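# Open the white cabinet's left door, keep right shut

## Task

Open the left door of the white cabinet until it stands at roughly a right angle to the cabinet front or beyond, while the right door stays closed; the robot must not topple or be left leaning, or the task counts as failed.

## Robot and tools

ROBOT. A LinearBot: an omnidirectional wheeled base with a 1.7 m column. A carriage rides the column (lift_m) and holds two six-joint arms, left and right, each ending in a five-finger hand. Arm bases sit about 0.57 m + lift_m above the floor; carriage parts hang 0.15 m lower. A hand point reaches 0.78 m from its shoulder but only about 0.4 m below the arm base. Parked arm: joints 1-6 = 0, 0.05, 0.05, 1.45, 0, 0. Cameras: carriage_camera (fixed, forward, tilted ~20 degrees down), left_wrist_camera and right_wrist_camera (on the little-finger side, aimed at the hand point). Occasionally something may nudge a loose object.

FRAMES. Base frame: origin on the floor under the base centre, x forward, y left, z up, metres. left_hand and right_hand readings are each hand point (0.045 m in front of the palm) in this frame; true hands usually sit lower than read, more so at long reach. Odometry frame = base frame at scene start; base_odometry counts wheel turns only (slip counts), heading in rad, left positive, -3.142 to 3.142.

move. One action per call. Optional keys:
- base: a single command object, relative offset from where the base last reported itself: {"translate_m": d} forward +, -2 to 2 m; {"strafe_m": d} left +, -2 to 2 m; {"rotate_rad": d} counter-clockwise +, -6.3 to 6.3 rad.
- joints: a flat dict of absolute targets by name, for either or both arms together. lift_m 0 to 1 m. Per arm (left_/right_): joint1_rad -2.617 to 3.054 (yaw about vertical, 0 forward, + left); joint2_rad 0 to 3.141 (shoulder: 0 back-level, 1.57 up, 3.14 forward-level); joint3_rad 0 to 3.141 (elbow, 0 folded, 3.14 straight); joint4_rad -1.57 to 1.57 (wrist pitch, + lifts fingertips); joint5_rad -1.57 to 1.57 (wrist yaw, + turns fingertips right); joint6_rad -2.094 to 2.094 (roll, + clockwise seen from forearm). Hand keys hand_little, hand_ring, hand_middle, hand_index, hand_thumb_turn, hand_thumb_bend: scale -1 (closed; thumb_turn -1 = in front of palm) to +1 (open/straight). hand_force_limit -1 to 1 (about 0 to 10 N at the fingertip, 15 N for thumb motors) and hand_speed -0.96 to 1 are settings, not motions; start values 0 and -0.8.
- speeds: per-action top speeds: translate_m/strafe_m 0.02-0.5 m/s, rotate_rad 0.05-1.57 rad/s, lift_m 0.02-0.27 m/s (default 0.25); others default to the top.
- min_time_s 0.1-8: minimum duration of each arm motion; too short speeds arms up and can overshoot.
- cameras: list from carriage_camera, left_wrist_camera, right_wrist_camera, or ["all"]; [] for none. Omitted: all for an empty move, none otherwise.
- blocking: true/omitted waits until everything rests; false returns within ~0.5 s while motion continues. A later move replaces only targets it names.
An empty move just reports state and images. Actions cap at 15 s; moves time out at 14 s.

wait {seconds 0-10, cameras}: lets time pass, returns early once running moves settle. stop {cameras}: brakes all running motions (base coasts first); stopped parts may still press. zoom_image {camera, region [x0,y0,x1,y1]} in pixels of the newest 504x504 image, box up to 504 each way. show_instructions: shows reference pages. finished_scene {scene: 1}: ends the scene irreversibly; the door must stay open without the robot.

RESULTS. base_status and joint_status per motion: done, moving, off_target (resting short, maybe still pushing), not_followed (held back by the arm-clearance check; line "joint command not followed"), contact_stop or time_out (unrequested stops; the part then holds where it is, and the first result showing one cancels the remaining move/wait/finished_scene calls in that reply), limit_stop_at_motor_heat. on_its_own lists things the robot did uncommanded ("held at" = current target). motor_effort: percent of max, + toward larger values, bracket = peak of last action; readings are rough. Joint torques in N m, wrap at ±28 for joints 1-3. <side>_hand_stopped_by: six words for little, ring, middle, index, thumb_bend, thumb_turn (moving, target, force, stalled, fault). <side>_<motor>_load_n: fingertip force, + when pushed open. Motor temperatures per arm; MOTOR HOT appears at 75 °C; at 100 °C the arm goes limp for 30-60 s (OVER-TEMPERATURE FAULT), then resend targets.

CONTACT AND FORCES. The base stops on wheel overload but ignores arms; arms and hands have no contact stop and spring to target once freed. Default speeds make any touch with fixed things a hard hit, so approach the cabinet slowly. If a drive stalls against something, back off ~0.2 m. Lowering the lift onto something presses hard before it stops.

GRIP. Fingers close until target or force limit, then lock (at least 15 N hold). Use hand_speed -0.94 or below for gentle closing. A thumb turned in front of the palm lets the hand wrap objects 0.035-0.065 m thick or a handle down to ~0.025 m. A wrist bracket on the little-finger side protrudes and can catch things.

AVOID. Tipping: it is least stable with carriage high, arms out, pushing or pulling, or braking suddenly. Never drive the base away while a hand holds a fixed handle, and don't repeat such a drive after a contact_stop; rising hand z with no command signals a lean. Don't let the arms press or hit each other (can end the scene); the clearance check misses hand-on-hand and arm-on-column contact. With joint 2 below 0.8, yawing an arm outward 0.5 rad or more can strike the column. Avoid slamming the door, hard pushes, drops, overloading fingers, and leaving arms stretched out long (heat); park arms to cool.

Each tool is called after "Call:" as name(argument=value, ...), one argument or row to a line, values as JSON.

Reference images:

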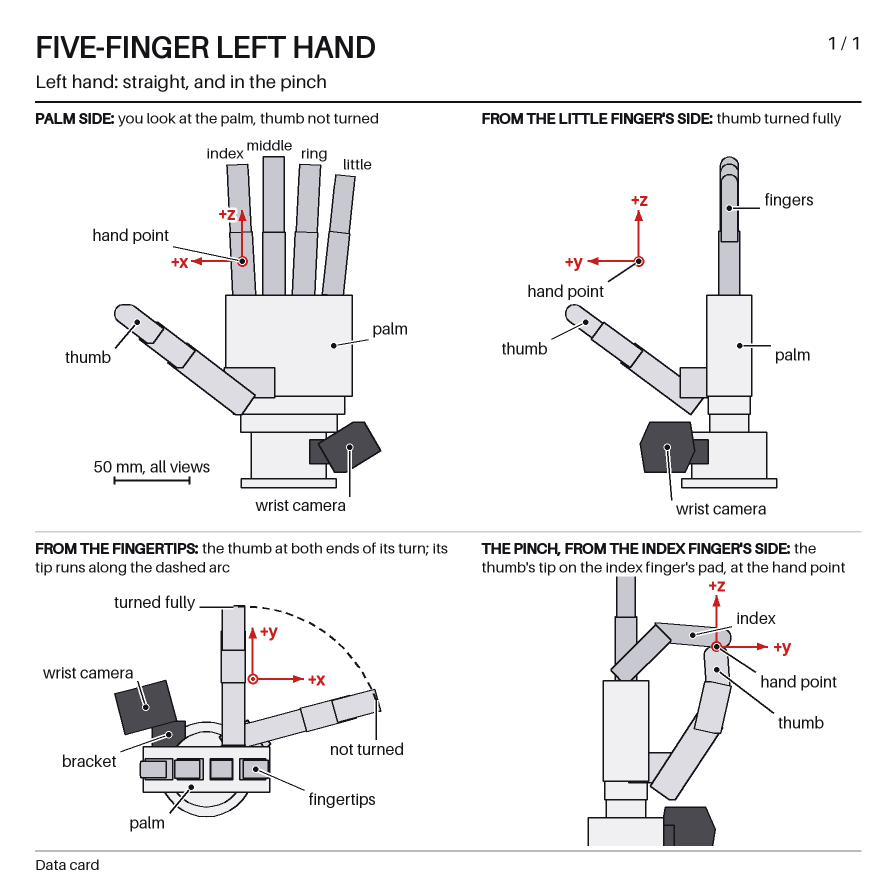

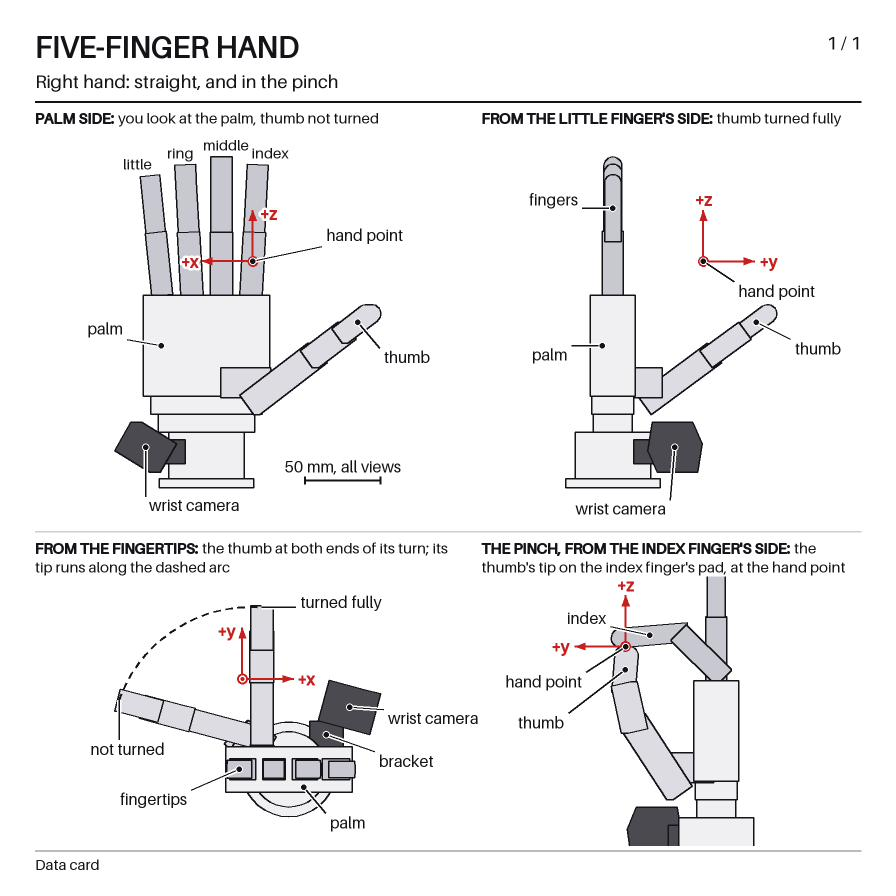

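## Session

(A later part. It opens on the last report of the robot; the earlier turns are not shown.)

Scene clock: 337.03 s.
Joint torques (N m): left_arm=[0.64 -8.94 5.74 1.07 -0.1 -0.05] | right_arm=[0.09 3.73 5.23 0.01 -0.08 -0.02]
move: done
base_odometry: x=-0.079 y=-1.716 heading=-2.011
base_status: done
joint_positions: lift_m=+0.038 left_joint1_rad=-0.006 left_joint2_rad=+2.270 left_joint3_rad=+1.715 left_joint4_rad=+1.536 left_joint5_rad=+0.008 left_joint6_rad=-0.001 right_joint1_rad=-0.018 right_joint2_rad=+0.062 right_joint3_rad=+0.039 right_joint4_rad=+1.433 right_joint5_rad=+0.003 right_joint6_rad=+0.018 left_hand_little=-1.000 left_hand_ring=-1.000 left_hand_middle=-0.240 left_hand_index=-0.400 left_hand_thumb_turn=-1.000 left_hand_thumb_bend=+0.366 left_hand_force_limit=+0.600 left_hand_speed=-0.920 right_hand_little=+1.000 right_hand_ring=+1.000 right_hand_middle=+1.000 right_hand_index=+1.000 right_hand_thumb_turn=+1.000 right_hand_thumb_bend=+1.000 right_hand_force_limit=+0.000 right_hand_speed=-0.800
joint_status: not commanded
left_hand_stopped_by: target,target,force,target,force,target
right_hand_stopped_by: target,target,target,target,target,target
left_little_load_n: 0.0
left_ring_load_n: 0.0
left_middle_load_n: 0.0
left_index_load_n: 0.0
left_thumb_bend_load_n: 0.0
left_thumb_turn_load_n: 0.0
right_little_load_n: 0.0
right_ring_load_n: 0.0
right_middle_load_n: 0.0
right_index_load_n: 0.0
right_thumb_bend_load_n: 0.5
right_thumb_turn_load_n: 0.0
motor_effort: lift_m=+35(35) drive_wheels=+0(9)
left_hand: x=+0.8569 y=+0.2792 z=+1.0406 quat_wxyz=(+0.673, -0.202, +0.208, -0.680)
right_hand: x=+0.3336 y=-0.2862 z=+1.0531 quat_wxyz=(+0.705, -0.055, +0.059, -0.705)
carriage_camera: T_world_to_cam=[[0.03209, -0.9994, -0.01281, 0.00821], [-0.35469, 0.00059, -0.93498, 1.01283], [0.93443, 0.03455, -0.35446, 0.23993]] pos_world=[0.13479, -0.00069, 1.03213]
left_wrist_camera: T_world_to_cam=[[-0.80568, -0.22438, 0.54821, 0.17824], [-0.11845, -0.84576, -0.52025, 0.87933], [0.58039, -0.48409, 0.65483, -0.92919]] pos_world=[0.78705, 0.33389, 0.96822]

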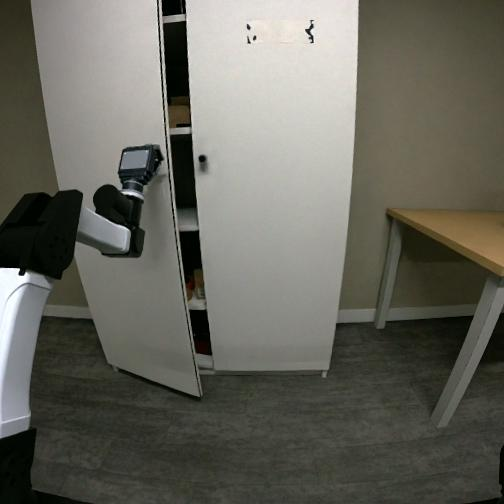

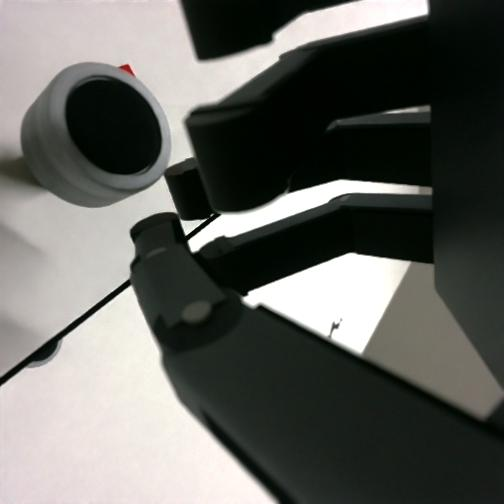

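Call:
move(
  joints={"left_joint1_rad": 0, "left_joint2_rad": 0.05, "left_joint3_rad": 0.05, "left_joint4_rad": 1.45, "left_joint5_rad": 0, "left_joint6_rad": 0},
  min_time_s=2.5,
)

Call:
move(
  joints={"right_joint1_rad": 0.405, "right_joint2_rad": 2.2, "right_joint3_rad": 2.0, "right_joint4_rad": 0.21, "right_joint5_rad": -1.0, "right_joint6_rad": 1.57},
  min_time_s=3,
  cameras=["carriage_camera", "right_wrist_camera"],
)

Scene clock: 396.87 s.
Joint torques (N m): left_arm=[0.65 2.5 4.15 -0.24 -0.11 -0.05] | right_arm=[0.12 3.74 5.26 0 -0.07 -0.02]
Motor temperatures (°C): left_arm=[22 36 32 28 22 20] | right_arm=[24 25 32 27 20 23]
move: done
base_odometry: x=-0.079 y=-1.716 heading=-2.011
base_status: not commanded
joint_positions: lift_m=+0.038 left_joint1_rad=-0.006 left_joint2_rad=+0.058 left_joint3_rad=+0.058 left_joint4_rad=+1.459 left_joint5_rad=+0.007 left_joint6_rad=-0.001 right_joint1_rad=-0.018 right_joint2_rad=+0.062 right_joint3_rad=+0.039 right_joint4_rad=+1.433 right_joint5_rad=+0.003 right_joint6_rad=+0.018 left_hand_little=-1.000 left_hand_ring=-1.000 left_hand_middle=-0.240 left_hand_index=-0.400 left_hand_thumb_turn=-1.000 left_hand_thumb_bend=+0.366 left_hand_force_limit=+0.600 left_hand_speed=-0.920 right_hand_little=+1.000 right_hand_ring=+1.000 right_hand_middle=+1.000 right_hand_index=+1.000 right_hand_thumb_turn=+1.000 right_hand_thumb_bend=+1.000 right_hand_force_limit=+0.000 right_hand_speed=-0.800
joint_status: all done
left_hand_stopped_by: target,target,force,target,force,target
right_hand_stopped_by: target,target,target,target,target,target
left_little_load_n: 0.0
left_ring_load_n: 0.0
left_middle_load_n: 0.0
left_index_load_n: 0.0
left_thumb_bend_load_n: 0.0
left_thumb_turn_load_n: 0.0
right_little_load_n: 0.0
right_ring_load_n: 0.0
right_middle_load_n: 0.0
right_index_load_n: 0.0
right_thumb_bend_load_n: 0.0
right_thumb_turn_load_n: 0.0
motor_effort: lift_m=+34(35) drive_wheels=+0(1)
left_hand: x=+0.3191 y=+0.2828 z=+1.0621 quat_wxyz=(+0.703, -0.037, +0.042, -0.709)
right_hand: x=+0.3337 y=-0.2862 z=+1.0531 quat_wxyz=(+0.705, -0.055, +0.059, -0.705)
pictures: none

Scene clock: 400.20 s.
Joint torques (N m): left_arm=[0.66 2.5 4.12 -0.17 -0.09 -0.05] | right_arm=[0.58 -9.21 9.44 1.98 -0.21 0.12]
move: done
base_odometry: x=-0.079 y=-1.716 heading=-2.011
base_status: not commanded
joint_positions: lift_m=+0.038 left_joint1_rad=-0.006 left_joint2_rad=+0.058 left_joint3_rad=+0.058 left_joint4_rad=+1.456 left_joint5_rad=+0.006 left_joint6_rad=-0.001 right_joint1_rad=+0.399 right_joint2_rad=+2.183 right_joint3_rad=+1.966 right_joint4_rad=+0.212 right_joint5_rad=-0.987 right_joint6_rad=+1.557 left_hand_little=-1.000 left_hand_ring=-1.000 left_hand_middle=-0.240 left_hand_index=-0.400 left_hand_thumb_turn=-1.000 left_hand_thumb_bend=+0.366 left_hand_force_limit=+0.600 left_hand_speed=-0.920 right_hand_little=+1.000 right_hand_ring=+1.000 right_hand_middle=+1.000 right_hand_index=+1.000 right_hand_thumb_turn=+1.000 right_hand_thumb_bend=+1.000 right_hand_force_limit=+0.000 right_hand_speed=-0.800
joint_status: all done
left_hand_stopped_by: target,target,force,target,force,target
right_hand_stopped_by: target,target,target,target,target,target
left_little_load_n: 0.0
left_ring_load_n: 0.0
left_middle_load_n: 0.0
left_index_load_n: 0.0
left_thumb_bend_load_n: 0.0
left_thumb_turn_load_n: 0.0
right_little_load_n: 0.0
right_ring_load_n: 0.0
right_middle_load_n: 0.0
right_index_load_n: 0.0
right_thumb_bend_load_n: 0.0
right_thumb_turn_load_n: 0.0
motor_effort: lift_m=+34(35) drive_wheels=+1(1)
left_hand: x=+0.3199 y=+0.2829 z=+1.0619 quat_wxyz=(+0.703, -0.038, +0.043, -0.709)
right_hand: x=+0.6635 y=+0.0798 z=+0.9784 quat_wxyz=(+0.545, -0.455, +0.543, +0.449)
carriage_camera: T_world_to_cam=[[0.03209, -0.9994, -0.01281, 0.00821], [-0.35469, 0.00059, -0.93498, 1.01283], [0.93443, 0.03455, -0.35446, 0.23993]] pos_world=[0.13479, -0.00069, 1.03213]
right_wrist_camera: T_world_to_cam=[[-0.94343, 0.22325, -0.24514, 0.84746], [-0.32391, -0.4626, 0.82528, -0.56032], [0.07084, 0.858, 0.50874, -0.49846]] pos_world=[0.65334, -0.02072, 0.92376]

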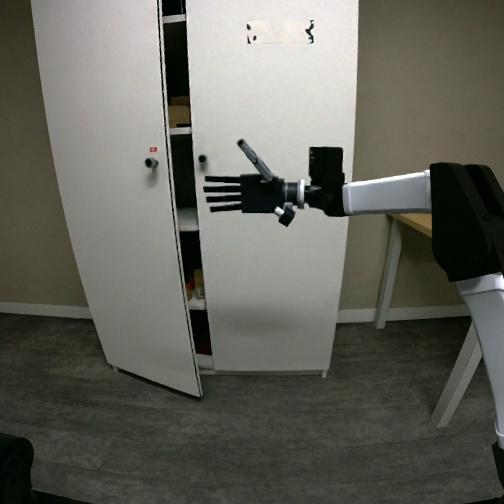

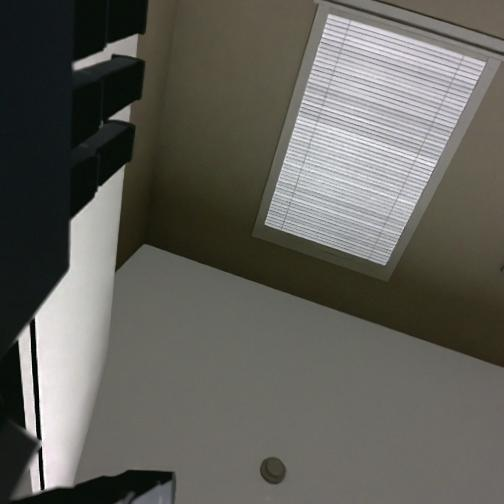

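Call:
move(
  base={"translate_m": 0.24},
  joints={"lift_m": 0.0},
  speeds={"translate_m": 0.12, "lift_m": 0.1},
  cameras=["carriage_camera"],
)

Scene clock: 411.43 s.
Joint torques (N m): left_arm=[0.69 2.63 4.72 -0.14 -0.09 -0.03] | right_arm=[0.43 -9.68 8.69 2.04 -0.19 0.11]
Motor temperatures (°C): left_arm=[22 32 33 28 22 20] | right_arm=[24 30 34 29 20 23]
move: done
base_odometry: x=-0.182 y=-1.934 heading=-2.011
base_status: done
joint_positions: lift_m=+0.000 left_joint1_rad=-0.006 left_joint2_rad=+0.054 left_joint3_rad=+0.054 left_joint4_rad=+1.453 left_joint5_rad=+0.006 left_joint6_rad=-0.001 right_joint1_rad=+0.401 right_joint2_rad=+2.189 right_joint3_rad=+1.974 right_joint4_rad=+0.201 right_joint5_rad=-0.992 right_joint6_rad=+1.559 left_hand_little=-1.000 left_hand_ring=-1.000 left_hand_middle=-0.240 left_hand_index=-0.400 left_hand_thumb_turn=-1.000 left_hand_thumb_bend=+0.366 left_hand_force_limit=+0.600 left_hand_speed=-0.920 right_hand_little=+1.000 right_hand_ring=+1.000 right_hand_middle=+1.000 right_hand_index=+1.000 right_hand_thumb_turn=+1.000 right_hand_thumb_bend=+1.000 right_hand_force_limit=+0.000 right_hand_speed=-0.800
joint_status: all done
left_hand_stopped_by: target,target,force,target,force,target
right_hand_stopped_by: target,target,target,target,target,target
left_little_load_n: 0.0
left_ring_load_n: 0.0
left_middle_load_n: 0.0
left_index_load_n: 0.0
left_thumb_bend_load_n: 0.0
left_thumb_turn_load_n: 0.0
right_little_load_n: 0.0
right_ring_load_n: 0.0
right_middle_load_n: 0.0
right_index_load_n: 0.0
right_thumb_bend_load_n: 0.0
right_thumb_turn_load_n: 0.0
motor_effort: lift_m=+35(38) drive_wheels=-2(9)
left_hand: x=+0.3211 y=+0.2830 z=+1.0223 quat_wxyz=(+0.703, -0.040, +0.044, -0.708)
right_hand: x=+0.6632 y=+0.0813 z=+0.9389 quat_wxyz=(+0.541, -0.456, +0.544, +0.452)
carriage_camera: T_world_to_cam=[[0.03209, -0.9994, -0.01281, 0.00772], [-0.35469, 0.00059, -0.93498, 0.97721], [0.93443, 0.03455, -0.35446, 0.22642]] pos_world=[0.13479, -0.00069, 0.99403]

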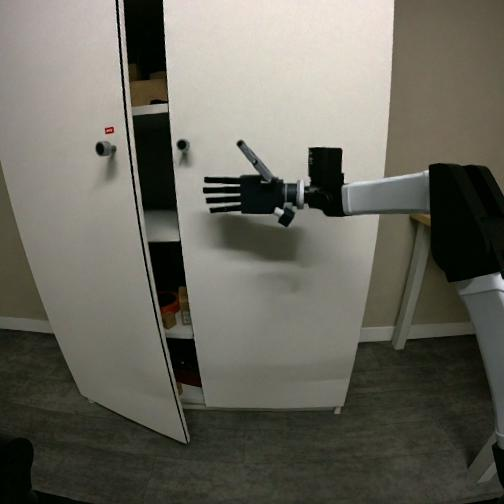

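Call:
move(
  base={"strafe_m": 0.1},
  speeds={"strafe_m": 0.08},
  cameras=["carriage_camera"],
)

Call:
move(
  base={"strafe_m": 0.1},
  speeds={"strafe_m": 0.08},
  cameras=["carriage_camera", "right_wrist_camera"],
)

Scene clock: 419.83 s.
Joint torques (N m): left_arm=[0.5 2.86 4.41 -0.11 -0.06 -0.06] | right_arm=[0.17 -9.7 8.66 2.07 -0.17 0.11]
move: done
base_odometry: x=-0.091 y=-1.976 heading=-2.011
base_status: done
joint_positions: lift_m=+0.000 left_joint1_rad=-0.004 left_joint2_rad=+0.054 left_joint3_rad=+0.054 left_joint4_rad=+1.453 left_joint5_rad=+0.005 left_joint6_rad=-0.001 right_joint1_rad=+0.404 right_joint2_rad=+2.189 right_joint3_rad=+1.974 right_joint4_rad=+0.201 right_joint5_rad=-0.992 right_joint6_rad=+1.559 left_hand_little=-1.000 left_hand_ring=-1.000 left_hand_middle=-0.240 left_hand_index=-0.400 left_hand_thumb_turn=-1.000 left_hand_thumb_bend=+0.366 left_hand_force_limit=+0.600 left_hand_speed=-0.920 right_hand_little=+1.000 right_hand_ring=+1.000 right_hand_middle=+1.000 right_hand_index=+1.000 right_hand_thumb_turn=+1.000 right_hand_thumb_bend=+1.000 right_hand_force_limit=+0.000 right_hand_speed=-0.800
joint_status: not commanded
left_hand_stopped_by: target,target,force,target,force,target
right_hand_stopped_by: target,target,target,target,target,target
left_little_load_n: 0.0
left_ring_load_n: 0.0
left_middle_load_n: 0.0
left_index_load_n: 0.0
left_thumb_bend_load_n: 0.5
left_thumb_turn_load_n: 0.0
right_little_load_n: 0.0
right_ring_load_n: 0.0
right_middle_load_n: 0.0
right_index_load_n: 0.0
right_thumb_bend_load_n: 0.0
right_thumb_turn_load_n: 0.0
motor_effort: lift_m=+35(35) drive_wheels=-1(9)
left_hand: x=+0.3212 y=+0.2834 z=+1.0224 quat_wxyz=(+0.704, -0.040, +0.044, -0.708)
right_hand: x=+0.6621 y=+0.0825 z=+0.9389 quat_wxyz=(+0.540, -0.456, +0.544, +0.453)
carriage_camera: T_world_to_cam=[[0.03209, -0.9994, -0.01281, 0.00772], [-0.35469, 0.00059, -0.93498, 0.97721], [0.93443, 0.03455, -0.35446, 0.22642]] pos_world=[0.13479, -0.00069, 0.99403]

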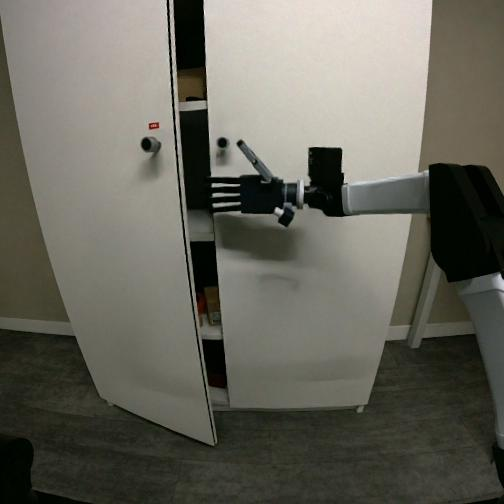

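Scene clock: 421.70 s.
Joint torques (N m): left_arm=[0.43 2.82 4.56 -0.11 0 -0.04] | right_arm=[0.09 -9.69 8.64 2.08 -0.17 0.11]
move: done
base_odometry: x=-0.001 y=-2.019 heading=-2.011
base_status: done
joint_positions: lift_m=+0.000 left_joint1_rad=-0.003 left_joint2_rad=+0.054 left_joint3_rad=+0.054 left_joint4_rad=+1.453 left_joint5_rad=+0.004 left_joint6_rad=-0.001 right_joint1_rad=+0.405 right_joint2_rad=+2.189 right_joint3_rad=+1.974 right_joint4_rad=+0.201 right_joint5_rad=-0.992 right_joint6_rad=+1.559 left_hand_little=-1.000 left_hand_ring=-1.000 left_hand_middle=-0.240 left_hand_index=-0.400 left_hand_thumb_turn=-1.000 left_hand_thumb_bend=+0.366 left_hand_force_limit=+0.600 left_hand_speed=-0.920 right_hand_little=+1.000 right_hand_ring=+1.000 right_hand_middle=+1.000 right_hand_index=+1.000 right_hand_thumb_turn=+1.000 right_hand_thumb_bend=+1.000 right_hand_force_limit=+0.000 right_hand_speed=-0.800
joint_status: not commanded
left_hand_stopped_by: target,target,force,target,force,target
right_hand_stopped_by: target,target,target,target,target,target
left_little_load_n: 0.0
left_ring_load_n: 0.0
left_middle_load_n: 0.0
left_index_load_n: 0.0
left_thumb_bend_load_n: 0.0
left_thumb_turn_load_n: 0.0
right_little_load_n: 0.0
right_ring_load_n: 0.0
right_middle_load_n: 0.0
right_index_load_n: 0.0
right_thumb_bend_load_n: 0.0
right_thumb_turn_load_n: 0.0
motor_effort: lift_m=+35(35) drive_wheels=+0(12)
left_hand: x=+0.3212 y=+0.2836 z=+1.0224 quat_wxyz=(+0.704, -0.040, +0.043, -0.707)
right_hand: x=+0.6615 y=+0.0832 z=+0.9389 quat_wxyz=(+0.540, -0.457, +0.543, +0.453)
carriage_camera: T_world_to_cam=[[0.03209, -0.9994, -0.01281, 0.00772], [-0.35469, 0.00059, -0.93498, 0.97721], [0.93443, 0.03455, -0.35446, 0.22642]] pos_world=[0.13479, -0.00069, 0.99403]
right_wrist_camera: T_world_to_cam=[[-0.94804, 0.21214, -0.23709, 0.83156], [-0.31121, -0.46369, 0.82954, -0.5392], [0.06605, 0.86023, 0.50562, -0.47517]] pos_world=[0.65194, -0.01767, 0.8847]

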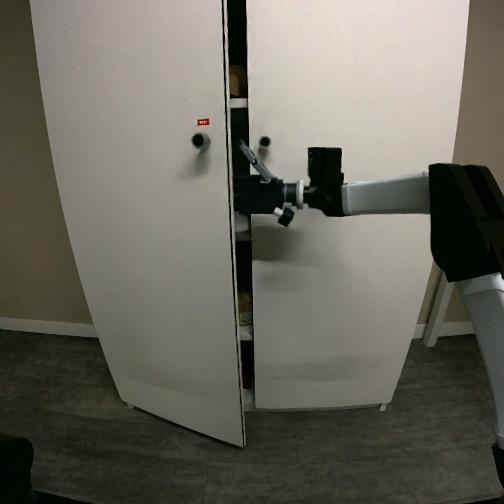

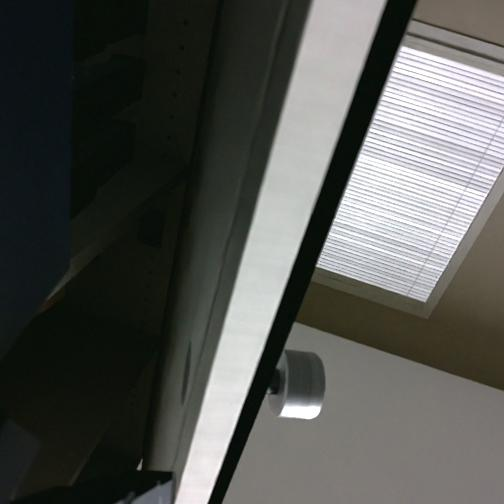

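Call:
move(
  base={"translate_m": -0.12},
  speeds={"translate_m": 0.06},
  cameras=["carriage_camera"],
)

Call:
move(
  base={"strafe_m": 0.06},
  speeds={"strafe_m": 0.08},
  cameras=["carriage_camera"],
)

Scene clock: 430.20 s.
Joint torques (N m): left_arm=[0.4 2.56 4.38 -0.08 -0.06 -0.04] | right_arm=[0.1 -9.66 8.7 2.1 -0.33 0.09]
Motor temperatures (°C): left_arm=[22 30 32 27 22 20] | right_arm=[24 35 36 32 20 23]
move: done
base_odometry: x=+0.051 y=-1.911 heading=-2.011
base_status: done
joint_positions: lift_m=+0.000 left_joint1_rad=-0.003 left_joint2_rad=+0.054 left_joint3_rad=+0.054 left_joint4_rad=+1.451 left_joint5_rad=+0.004 left_joint6_rad=-0.001 right_joint1_rad=+0.405 right_joint2_rad=+2.189 right_joint3_rad=+1.974 right_joint4_rad=+0.201 right_joint5_rad=-0.975 right_joint6_rad=+1.561 left_hand_little=-1.000 left_hand_ring=-1.000 left_hand_middle=-0.240 left_hand_index=-0.400 left_hand_thumb_turn=-1.000 left_hand_thumb_bend=+0.366 left_hand_force_limit=+0.600 left_hand_speed=-0.920 right_hand_little=+1.000 right_hand_ring=+1.000 right_hand_middle=+1.000 right_hand_index=+1.000 right_hand_thumb_turn=+1.000 right_hand_thumb_bend=+1.000 right_hand_force_limit=+0.000 right_hand_speed=-0.800
joint_status: not commanded
left_hand_stopped_by: target,target,force,target,force,target
right_hand_stopped_by: target,target,target,target,target,target
left_little_load_n: 0.0
left_ring_load_n: 0.0
left_middle_load_n: 0.0
left_index_load_n: 0.0
left_thumb_bend_load_n: 0.0
left_thumb_turn_load_n: 0.0
right_little_load_n: 0.0
right_ring_load_n: 0.0
right_middle_load_n: 0.0
right_index_load_n: 0.0
right_thumb_bend_load_n: 0.0
right_thumb_turn_load_n: 0.0
motor_effort: lift_m=+35(35) drive_wheels=+0(7)
left_hand: x=+0.3216 y=+0.2836 z=+1.0222 quat_wxyz=(+0.704, -0.041, +0.044, -0.707)
right_hand: x=+0.6651 y=+0.0834 z=+0.9389 quat_wxyz=(+0.543, -0.451, +0.548, +0.449)
carriage_camera: T_world_to_cam=[[0.03209, -0.9994, -0.01281, 0.00772], [-0.35469, 0.00059, -0.93498, 0.97721], [0.93443, 0.03455, -0.35446, 0.22642]] pos_world=[0.13479, -0.00069, 0.99403]

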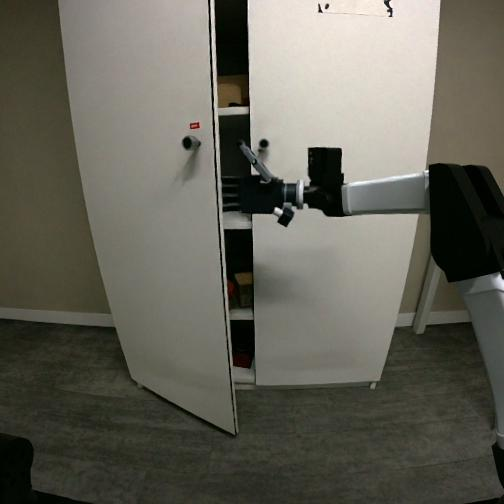

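Scene clock: 431.57 s.
Joint torques (N m): left_arm=[0.43 2.78 4.49 -0.1 -0.06 -0.06] | right_arm=[0.98 -9.7 8.66 2.12 -0.32 0.1]
move: done
base_odometry: x=+0.105 y=-1.936 heading=-2.011
base_status: done
joint_positions: lift_m=+0.000 left_joint1_rad=-0.003 left_joint2_rad=+0.054 left_joint3_rad=+0.054 left_joint4_rad=+1.451 left_joint5_rad=+0.003 left_joint6_rad=-0.001 right_joint1_rad=+0.394 right_joint2_rad=+2.189 right_joint3_rad=+1.974 right_joint4_rad=+0.201 right_joint5_rad=-0.976 right_joint6_rad=+1.561 left_hand_little=-1.000 left_hand_ring=-1.000 left_hand_middle=-0.240 left_hand_index=-0.400 left_hand_thumb_turn=-1.000 left_hand_thumb_bend=+0.366 left_hand_force_limit=+0.600 left_hand_speed=-0.920 right_hand_little=+1.000 right_hand_ring=+1.000 right_hand_middle=+1.000 right_hand_index=+1.000 right_hand_thumb_turn=+1.000 right_hand_thumb_bend=+1.000 right_hand_force_limit=+0.000 right_hand_speed=-0.800
joint_status: not commanded
left_hand_stopped_by: target,target,force,target,force,target
right_hand_stopped_by: target,target,target,target,target,target
left_little_load_n: 0.0
left_ring_load_n: 0.0
left_middle_load_n: -0.5
left_index_load_n: 0.0
left_thumb_bend_load_n: 0.0
left_thumb_turn_load_n: 0.0
right_little_load_n: -0.5
right_ring_load_n: 0.0
right_middle_load_n: 0.0
right_index_load_n: 0.0
right_thumb_bend_load_n: 0.0
right_thumb_turn_load_n: 0.0
motor_effort: lift_m=+35(35) drive_wheels=-1(6)
left_hand: x=+0.3215 y=+0.2837 z=+1.0223 quat_wxyz=(+0.704, -0.041, +0.044, -0.707)
right_hand: x=+0.6691 y=+0.0787 z=+0.9389 quat_wxyz=(+0.545, -0.449, +0.550, +0.446)
carriage_camera: T_world_to_cam=[[0.03209, -0.9994, -0.01281, 0.00772], [-0.35469, 0.00059, -0.93498, 0.97721], [0.93443, 0.03455, -0.35446, 0.22642]] pos_world=[0.13479, -0.00069, 0.99403]

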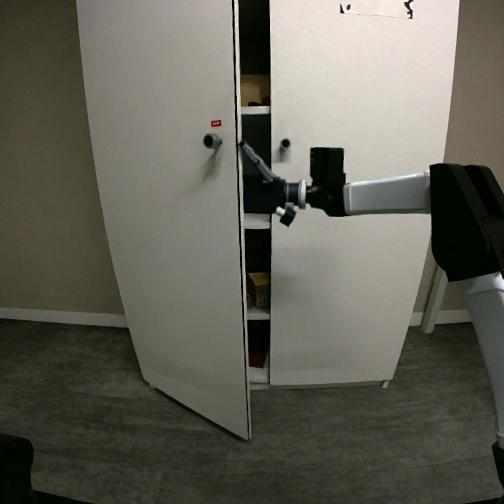

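Call:
move(
  base={"translate_m": -0.12},
  speeds={"translate_m": 0.08},
)

Call:
move(
  base={"strafe_m": 0.08},
  speeds={"strafe_m": 0.08},
  cameras=["carriage_camera"],
)

Scene clock: 436.93 s.
Joint torques (N m): left_arm=[0.34 2.71 4.41 -0.06 -0.05 -0.04] | right_arm=[0.73 -9.69 8.68 2.09 -0.33 0.08]
move: done
base_odometry: x=+0.156 y=-1.827 heading=-2.011
base_status: done
joint_positions: lift_m=+0.000 left_joint1_rad=-0.003 left_joint2_rad=+0.054 left_joint3_rad=+0.054 left_joint4_rad=+1.451 left_joint5_rad=+0.003 left_joint6_rad=-0.001 right_joint1_rad=+0.397 right_joint2_rad=+2.189 right_joint3_rad=+1.974 right_joint4_rad=+0.202 right_joint5_rad=-0.974 right_joint6_rad=+1.562 left_hand_little=-1.000 left_hand_ring=-1.000 left_hand_middle=-0.240 left_hand_index=-0.400 left_hand_thumb_turn=-1.000 left_hand_thumb_bend=+0.366 left_hand_force_limit=+0.600 left_hand_speed=-0.920 right_hand_little=+1.000 right_hand_ring=+1.000 right_hand_middle=+1.000 right_hand_index=+1.000 right_hand_thumb_turn=+1.000 right_hand_thumb_bend=+1.000 right_hand_force_limit=+0.000 right_hand_speed=-0.800
joint_status: not commanded
left_hand_stopped_by: target,target,force,target,force,target
right_hand_stopped_by: target,target,target,target,target,target
left_little_load_n: 0.0
left_ring_load_n: 0.0
left_middle_load_n: 0.0
left_index_load_n: 0.0
left_thumb_bend_load_n: 0.0
left_thumb_turn_load_n: 0.0
right_little_load_n: 0.0
right_ring_load_n: 0.0
right_middle_load_n: 0.0
right_index_load_n: 0.0
right_thumb_bend_load_n: 0.0
right_thumb_turn_load_n: 0.0
motor_effort: lift_m=+35(35) drive_wheels=+0(9)
left_hand: x=+0.3215 y=+0.2837 z=+1.0223 quat_wxyz=(+0.704, -0.041, +0.044, -0.707)
right_hand: x=+0.6686 y=+0.0799 z=+0.9391 quat_wxyz=(+0.545, -0.449, +0.550, +0.446)
pictures: none

Scene clock: 438.57 s.
Joint torques (N m): left_arm=[0.4 2.95 4.56 -0.1 -0.02 -0.06] | right_arm=[0.64 -9.7 8.66 2.09 -0.21 0.09]
move: done
base_odometry: x=+0.229 y=-1.861 heading=-2.011
base_status: done
joint_positions: lift_m=+0.000 left_joint1_rad=-0.003 left_joint2_rad=+0.054 left_joint3_rad=+0.054 left_joint4_rad=+1.452 left_joint5_rad=+0.003 left_joint6_rad=-0.001 right_joint1_rad=+0.398 right_joint2_rad=+2.189 right_joint3_rad=+1.974 right_joint4_rad=+0.201 right_joint5_rad=-0.987 right_joint6_rad=+1.562 left_hand_little=-1.000 left_hand_ring=-1.000 left_hand_middle=-0.240 left_hand_index=-0.400 left_hand_thumb_turn=-1.000 left_hand_thumb_bend=+0.366 left_hand_force_limit=+0.600 left_hand_speed=-0.920 right_hand_little=+1.000 right_hand_ring=+1.000 right_hand_middle=+1.000 right_hand_index=+1.000 right_hand_thumb_turn=+1.000 right_hand_thumb_bend=+1.000 right_hand_force_limit=+0.000 right_hand_speed=-0.800
joint_status: not commanded
left_hand_stopped_by: target,target,force,target,force,target
right_hand_stopped_by: target,target,target,target,target,target
left_little_load_n: 0.0
left_ring_load_n: 0.0
left_middle_load_n: 0.0
left_index_load_n: 0.0
left_thumb_bend_load_n: 0.5
left_thumb_turn_load_n: 0.0
right_little_load_n: 0.0
right_ring_load_n: 0.0
right_middle_load_n: 0.5
right_index_load_n: 0.5
right_thumb_bend_load_n: 0.0
right_thumb_turn_load_n: 0.0
motor_effort: lift_m=+35(35) drive_wheels=-1(8)
left_hand: x=+0.3214 y=+0.2838 z=+1.0223 quat_wxyz=(+0.704, -0.041, +0.043, -0.707)
right_hand: x=+0.6653 y=+0.0803 z=+0.9391 quat_wxyz=(+0.541, -0.453, +0.547, +0.451)
carriage_camera: T_world_to_cam=[[0.03209, -0.9994, -0.01281, 0.00772], [-0.35469, 0.00059, -0.93498, 0.97721], [0.93443, 0.03455, -0.35446, 0.22642]] pos_world=[0.13479, -0.00069, 0.99403]

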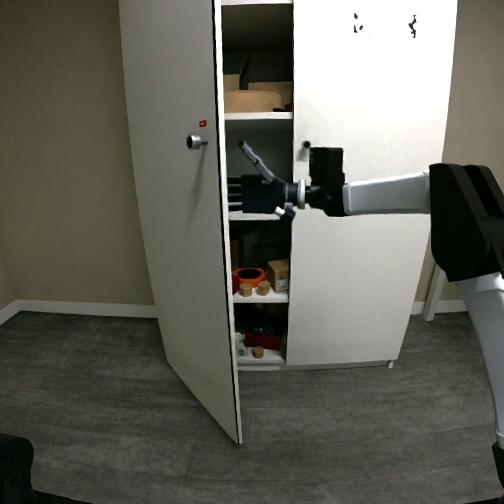

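Call:
move(
  base={"strafe_m": 0.15},
  speeds={"strafe_m": 0.08},
)

Call:
move(
  base={"strafe_m": 0.12},
  speeds={"strafe_m": 0.08},
  cameras=["carriage_camera"],
)

Scene clock: 449.67 s.
Joint torques (N m): left_arm=[0.24 2.81 4.27 -0.11 -0.05 -0.05] | right_arm=[0.38 -9.69 8.66 2.03 -0.11 0.09]
move: done
base_odometry: x=+0.364 y=-1.925 heading=-2.010
base_status: done
joint_positions: lift_m=+0.000 left_joint1_rad=-0.002 left_joint2_rad=+0.054 left_joint3_rad=+0.054 left_joint4_rad=+1.452 left_joint5_rad=+0.003 left_joint6_rad=-0.001 right_joint1_rad=+0.401 right_joint2_rad=+2.189 right_joint3_rad=+1.974 right_joint4_rad=+0.205 right_joint5_rad=-0.998 right_joint6_rad=+1.562 left_hand_little=-1.000 left_hand_ring=-1.000 left_hand_middle=-0.240 left_hand_index=-0.400 left_hand_thumb_turn=-1.000 left_hand_thumb_bend=+0.366 left_hand_force_limit=+0.600 left_hand_speed=-0.920 right_hand_little=+1.000 right_hand_ring=+1.000 right_hand_middle=+1.000 right_hand_index=+1.000 right_hand_thumb_turn=+1.000 right_hand_thumb_bend=+1.000 right_hand_force_limit=+0.000 right_hand_speed=-0.800
joint_status: not commanded
left_hand_stopped_by: target,target,force,target,force,target
right_hand_stopped_by: target,target,target,target,target,target
left_little_load_n: 0.0
left_ring_load_n: 0.0
left_middle_load_n: 0.0
left_index_load_n: -0.5
left_thumb_bend_load_n: 0.0
left_thumb_turn_load_n: 0.0
right_little_load_n: 0.0
right_ring_load_n: 0.0
right_middle_load_n: 0.0
right_index_load_n: 0.0
right_thumb_bend_load_n: -0.5
right_thumb_turn_load_n: 0.0
motor_effort: lift_m=+35(35) drive_wheels=-1(9)
left_hand: x=+0.3214 y=+0.2840 z=+1.0224 quat_wxyz=(+0.705, -0.041, +0.043, -0.707)
right_hand: x=+0.6618 y=+0.0813 z=+0.9396 quat_wxyz=(+0.540, -0.457, +0.542, +0.454)
pictures: none

Scene clock: 451.87 s.
Joint torques (N m): left_arm=[0.2 2.76 4.6 -0.1 -0.04 -0.04] | right_arm=[0.31 -9.73 8.58 1.98 -0.12 0.08]
move: done
base_odometry: x=+0.473 y=-1.976 heading=-2.010
base_status: done
joint_positions: lift_m=+0.000 left_joint1_rad=-0.002 left_joint2_rad=+0.054 left_joint3_rad=+0.054 left_joint4_rad=+1.452 left_joint5_rad=+0.002 left_joint6_rad=-0.001 right_joint1_rad=+0.403 right_joint2_rad=+2.189 right_joint3_rad=+1.975 right_joint4_rad=+0.210 right_joint5_rad=-0.997 right_joint6_rad=+1.562 left_hand_little=-1.000 left_hand_ring=-1.000 left_hand_middle=-0.240 left_hand_index=-0.400 left_hand_thumb_turn=-1.000 left_hand_thumb_bend=+0.366 left_hand_force_limit=+0.600 left_hand_speed=-0.920 right_hand_little=+1.000 right_hand_ring=+1.000 right_hand_middle=+1.000 right_hand_index=+1.000 right_hand_thumb_turn=+1.000 right_hand_thumb_bend=+1.000 right_hand_force_limit=+0.000 right_hand_speed=-0.800
joint_status: not commanded
left_hand_stopped_by: target,target,force,target,force,target
right_hand_stopped_by: target,target,target,target,target,target
left_little_load_n: 0.0
left_ring_load_n: 0.0
left_middle_load_n: 0.0
left_index_load_n: 0.0
left_thumb_bend_load_n: 0.0
left_thumb_turn_load_n: 0.0
right_little_load_n: 0.0
right_ring_load_n: 0.0
right_middle_load_n: 0.0
right_index_load_n: 0.0
right_thumb_bend_load_n: 0.0
right_thumb_turn_load_n: 0.0
motor_effort: lift_m=+35(35) drive_wheels=-1(11)
left_hand: x=+0.3214 y=+0.2841 z=+1.0224 quat_wxyz=(+0.705, -0.041, +0.043, -0.707)
right_hand: x=+0.6612 y=+0.0821 z=+0.9405 quat_wxyz=(+0.541, -0.457, +0.540, +0.454)
carriage_camera: T_world_to_cam=[[0.03209, -0.9994, -0.01281, 0.00772], [-0.35469, 0.00059, -0.93498, 0.97721], [0.93443, 0.03455, -0.35446, 0.22642]] pos_world=[0.13479, -0.00069, 0.99403]

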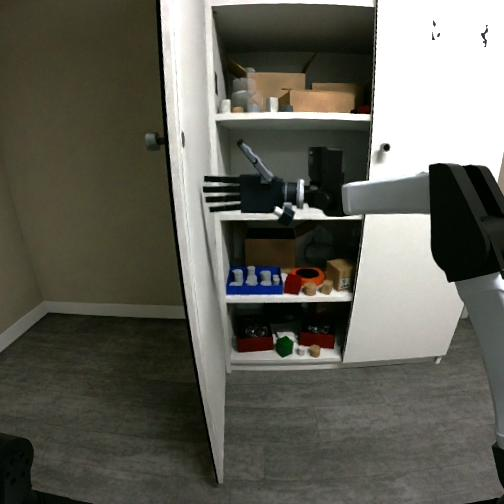

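Call:
move(
  base={"strafe_m": 0.06},
  speeds={"strafe_m": 0.05},
  cameras=["carriage_camera"],
)

Scene clock: 460.73 s.
Joint torques (N m): left_arm=[0.28 2.81 4.45 -0.11 -0.1 -0.07] | right_arm=[0.51 -9.69 8.66 1.99 -0.12 0.09]
Motor temperatures (°C): left_arm=[22 28 31 26 22 20] | right_arm=[24 40 38 34 20 23]
move: done
base_odometry: x=+0.527 y=-2.001 heading=-2.010
base_status: done
joint_positions: lift_m=+0.000 left_joint1_rad=-0.001 left_joint2_rad=+0.054 left_joint3_rad=+0.054 left_joint4_rad=+1.452 left_joint5_rad=+0.002 left_joint6_rad=-0.001 right_joint1_rad=+0.399 right_joint2_rad=+2.189 right_joint3_rad=+1.975 right_joint4_rad=+0.208 right_joint5_rad=-0.996 right_joint6_rad=+1.562 left_hand_little=-1.000 left_hand_ring=-1.000 left_hand_middle=-0.240 left_hand_index=-0.400 left_hand_thumb_turn=-1.000 left_hand_thumb_bend=+0.366 left_hand_force_limit=+0.600 left_hand_speed=-0.920 right_hand_little=+1.000 right_hand_ring=+1.000 right_hand_middle=+1.000 right_hand_index=+1.000 right_hand_thumb_turn=+1.000 right_hand_thumb_bend=+1.000 right_hand_force_limit=+0.000 right_hand_speed=-0.800
joint_status: not commanded
left_hand_stopped_by: target,target,force,target,force,target
right_hand_stopped_by: target,target,target,target,target,target
left_little_load_n: 0.0
left_ring_load_n: 0.0
left_middle_load_n: 0.0
left_index_load_n: 0.0
left_thumb_bend_load_n: 0.0
left_thumb_turn_load_n: 0.0
right_little_load_n: 0.0
right_ring_load_n: 0.0
right_middle_load_n: 0.0
right_index_load_n: 0.0
right_thumb_bend_load_n: 0.0
right_thumb_turn_load_n: -0.5
motor_effort: lift_m=+35(35) drive_wheels=-2(10)
left_hand: x=+0.3215 y=+0.2841 z=+1.0224 quat_wxyz=(+0.705, -0.041, +0.043, -0.707)
right_hand: x=+0.6631 y=+0.0801 z=+0.9403 quat_wxyz=(+0.542, -0.456, +0.542, +0.452)
carriage_camera: T_world_to_cam=[[0.03209, -0.9994, -0.01281, 0.00772], [-0.35469, 0.00059, -0.93498, 0.97721], [0.93443, 0.03455, -0.35446, 0.22642]] pos_world=[0.13479, -0.00069, 0.99403]

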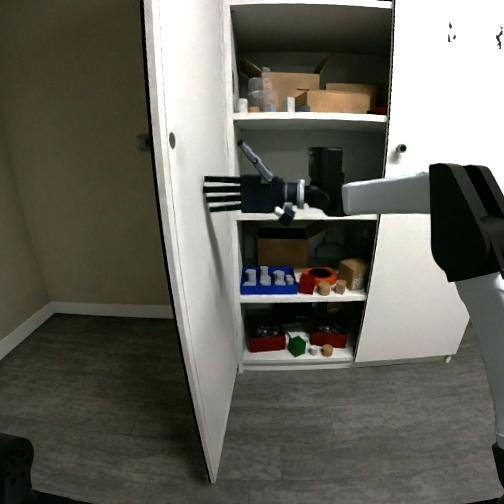

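Call:
move(
  base={"strafe_m": -0.12},
  speeds={"strafe_m": 0.1},
)

Call:
move(
  base={"translate_m": -0.3},
  speeds={"translate_m": 0.2},
  cameras=["carriage_camera"],
)

Scene clock: 466.40 s.
Joint torques (N m): left_arm=[0.21 2.73 4.3 -0.16 -0.05 -0.06] | right_arm=[0.25 -9.69 8.64 2 -0.12 0.09]
move: done
base_odometry: x=+0.419 y=-1.951 heading=-2.010
base_status: done
joint_positions: lift_m=+0.000 left_joint1_rad=-0.001 left_joint2_rad=+0.054 left_joint3_rad=+0.054 left_joint4_rad=+1.452 left_joint5_rad=+0.002 left_joint6_rad=-0.001 right_joint1_rad=+0.403 right_joint2_rad=+2.189 right_joint3_rad=+1.975 right_joint4_rad=+0.206 right_joint5_rad=-0.996 right_joint6_rad=+1.562 left_hand_little=-1.000 left_hand_ring=-1.000 left_hand_middle=-0.240 left_hand_index=-0.400 left_hand_thumb_turn=-1.000 left_hand_thumb_bend=+0.366 left_hand_force_limit=+0.600 left_hand_speed=-0.920 right_hand_little=+1.000 right_hand_ring=+1.000 right_hand_middle=+1.000 right_hand_index=+1.000 right_hand_thumb_turn=+1.000 right_hand_thumb_bend=+1.000 right_hand_force_limit=+0.000 right_hand_speed=-0.800
joint_status: not commanded
left_hand_stopped_by: target,target,force,target,force,target
right_hand_stopped_by: target,target,target,target,target,target
left_little_load_n: 0.0
left_ring_load_n: 0.0
left_middle_load_n: 0.0
left_index_load_n: 0.0
left_thumb_bend_load_n: 0.0
left_thumb_turn_load_n: 0.0
right_little_load_n: 0.0
right_ring_load_n: 0.0
right_middle_load_n: 0.0
right_index_load_n: 0.0
right_thumb_bend_load_n: 0.0
right_thumb_turn_load_n: 0.0
motor_effort: lift_m=+35(35) drive_wheels=+2(10)
left_hand: x=+0.3215 y=+0.2841 z=+1.0224 quat_wxyz=(+0.705, -0.041, +0.043, -0.707)
right_hand: x=+0.6615 y=+0.0820 z=+0.9401 quat_wxyz=(+0.540, -0.457, +0.542, +0.454)
pictures: none

Scene clock: 469.00 s.
Joint torques (N m): left_arm=[0.2 2.93 4.51 -0.08 -0.04 -0.04] | right_arm=[0.31 -9.69 8.62 2.05 -0.12 0.09]
move: done
base_odometry: x=+0.547 y=-1.679 heading=-2.010
base_status: done
joint_positions: lift_m=+0.000 left_joint1_rad=-0.001 left_joint2_rad=+0.054 left_joint3_rad=+0.054 left_joint4_rad=+1.451 left_joint5_rad=+0.002 left_joint6_rad=-0.001 right_joint1_rad=+0.403 right_joint2_rad=+2.189 right_joint3_rad=+1.975 right_joint4_rad=+0.203 right_joint5_rad=-0.996 right_joint6_rad=+1.562 left_hand_little=-1.000 left_hand_ring=-1.000 left_hand_middle=-0.240 left_hand_index=-0.400 left_hand_thumb_turn=-1.000 left_hand_thumb_bend=+0.366 left_hand_force_limit=+0.600 left_hand_speed=-0.920 right_hand_little=+1.000 right_hand_ring=+1.000 right_hand_middle=+1.000 right_hand_index=+1.000 right_hand_thumb_turn=+1.000 right_hand_thumb_bend=+1.000 right_hand_force_limit=+0.000 right_hand_speed=-0.800
joint_status: not commanded
left_hand_stopped_by: target,target,force,target,force,target
right_hand_stopped_by: target,target,target,target,target,target
left_little_load_n: 0.0
left_ring_load_n: 0.0
left_middle_load_n: 0.0
left_index_load_n: 0.0
left_thumb_bend_load_n: 0.0
left_thumb_turn_load_n: 0.0
right_little_load_n: 0.0
right_ring_load_n: 0.0
right_middle_load_n: 0.0
right_index_load_n: 0.0
right_thumb_bend_load_n: 0.0
right_thumb_turn_load_n: 0.0
motor_effort: lift_m=+35(35) drive_wheels=-1(11)
left_hand: x=+0.3218 y=+0.2841 z=+1.0223 quat_wxyz=(+0.705, -0.042, +0.043, -0.706)
right_hand: x=+0.6616 y=+0.0820 z=+0.9396 quat_wxyz=(+0.539, -0.457, +0.543, +0.454)
carriage_camera: T_world_to_cam=[[0.03209, -0.9994, -0.01281, 0.00772], [-0.35469, 0.00059, -0.93498, 0.97721], [0.93443, 0.03455, -0.35446, 0.22642]] pos_world=[0.13479, -0.00069, 0.99403]

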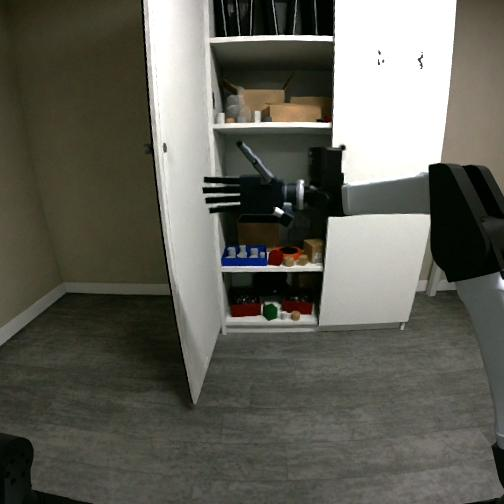

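Call:
finished_scene(
)

The scene is finished: the task was done.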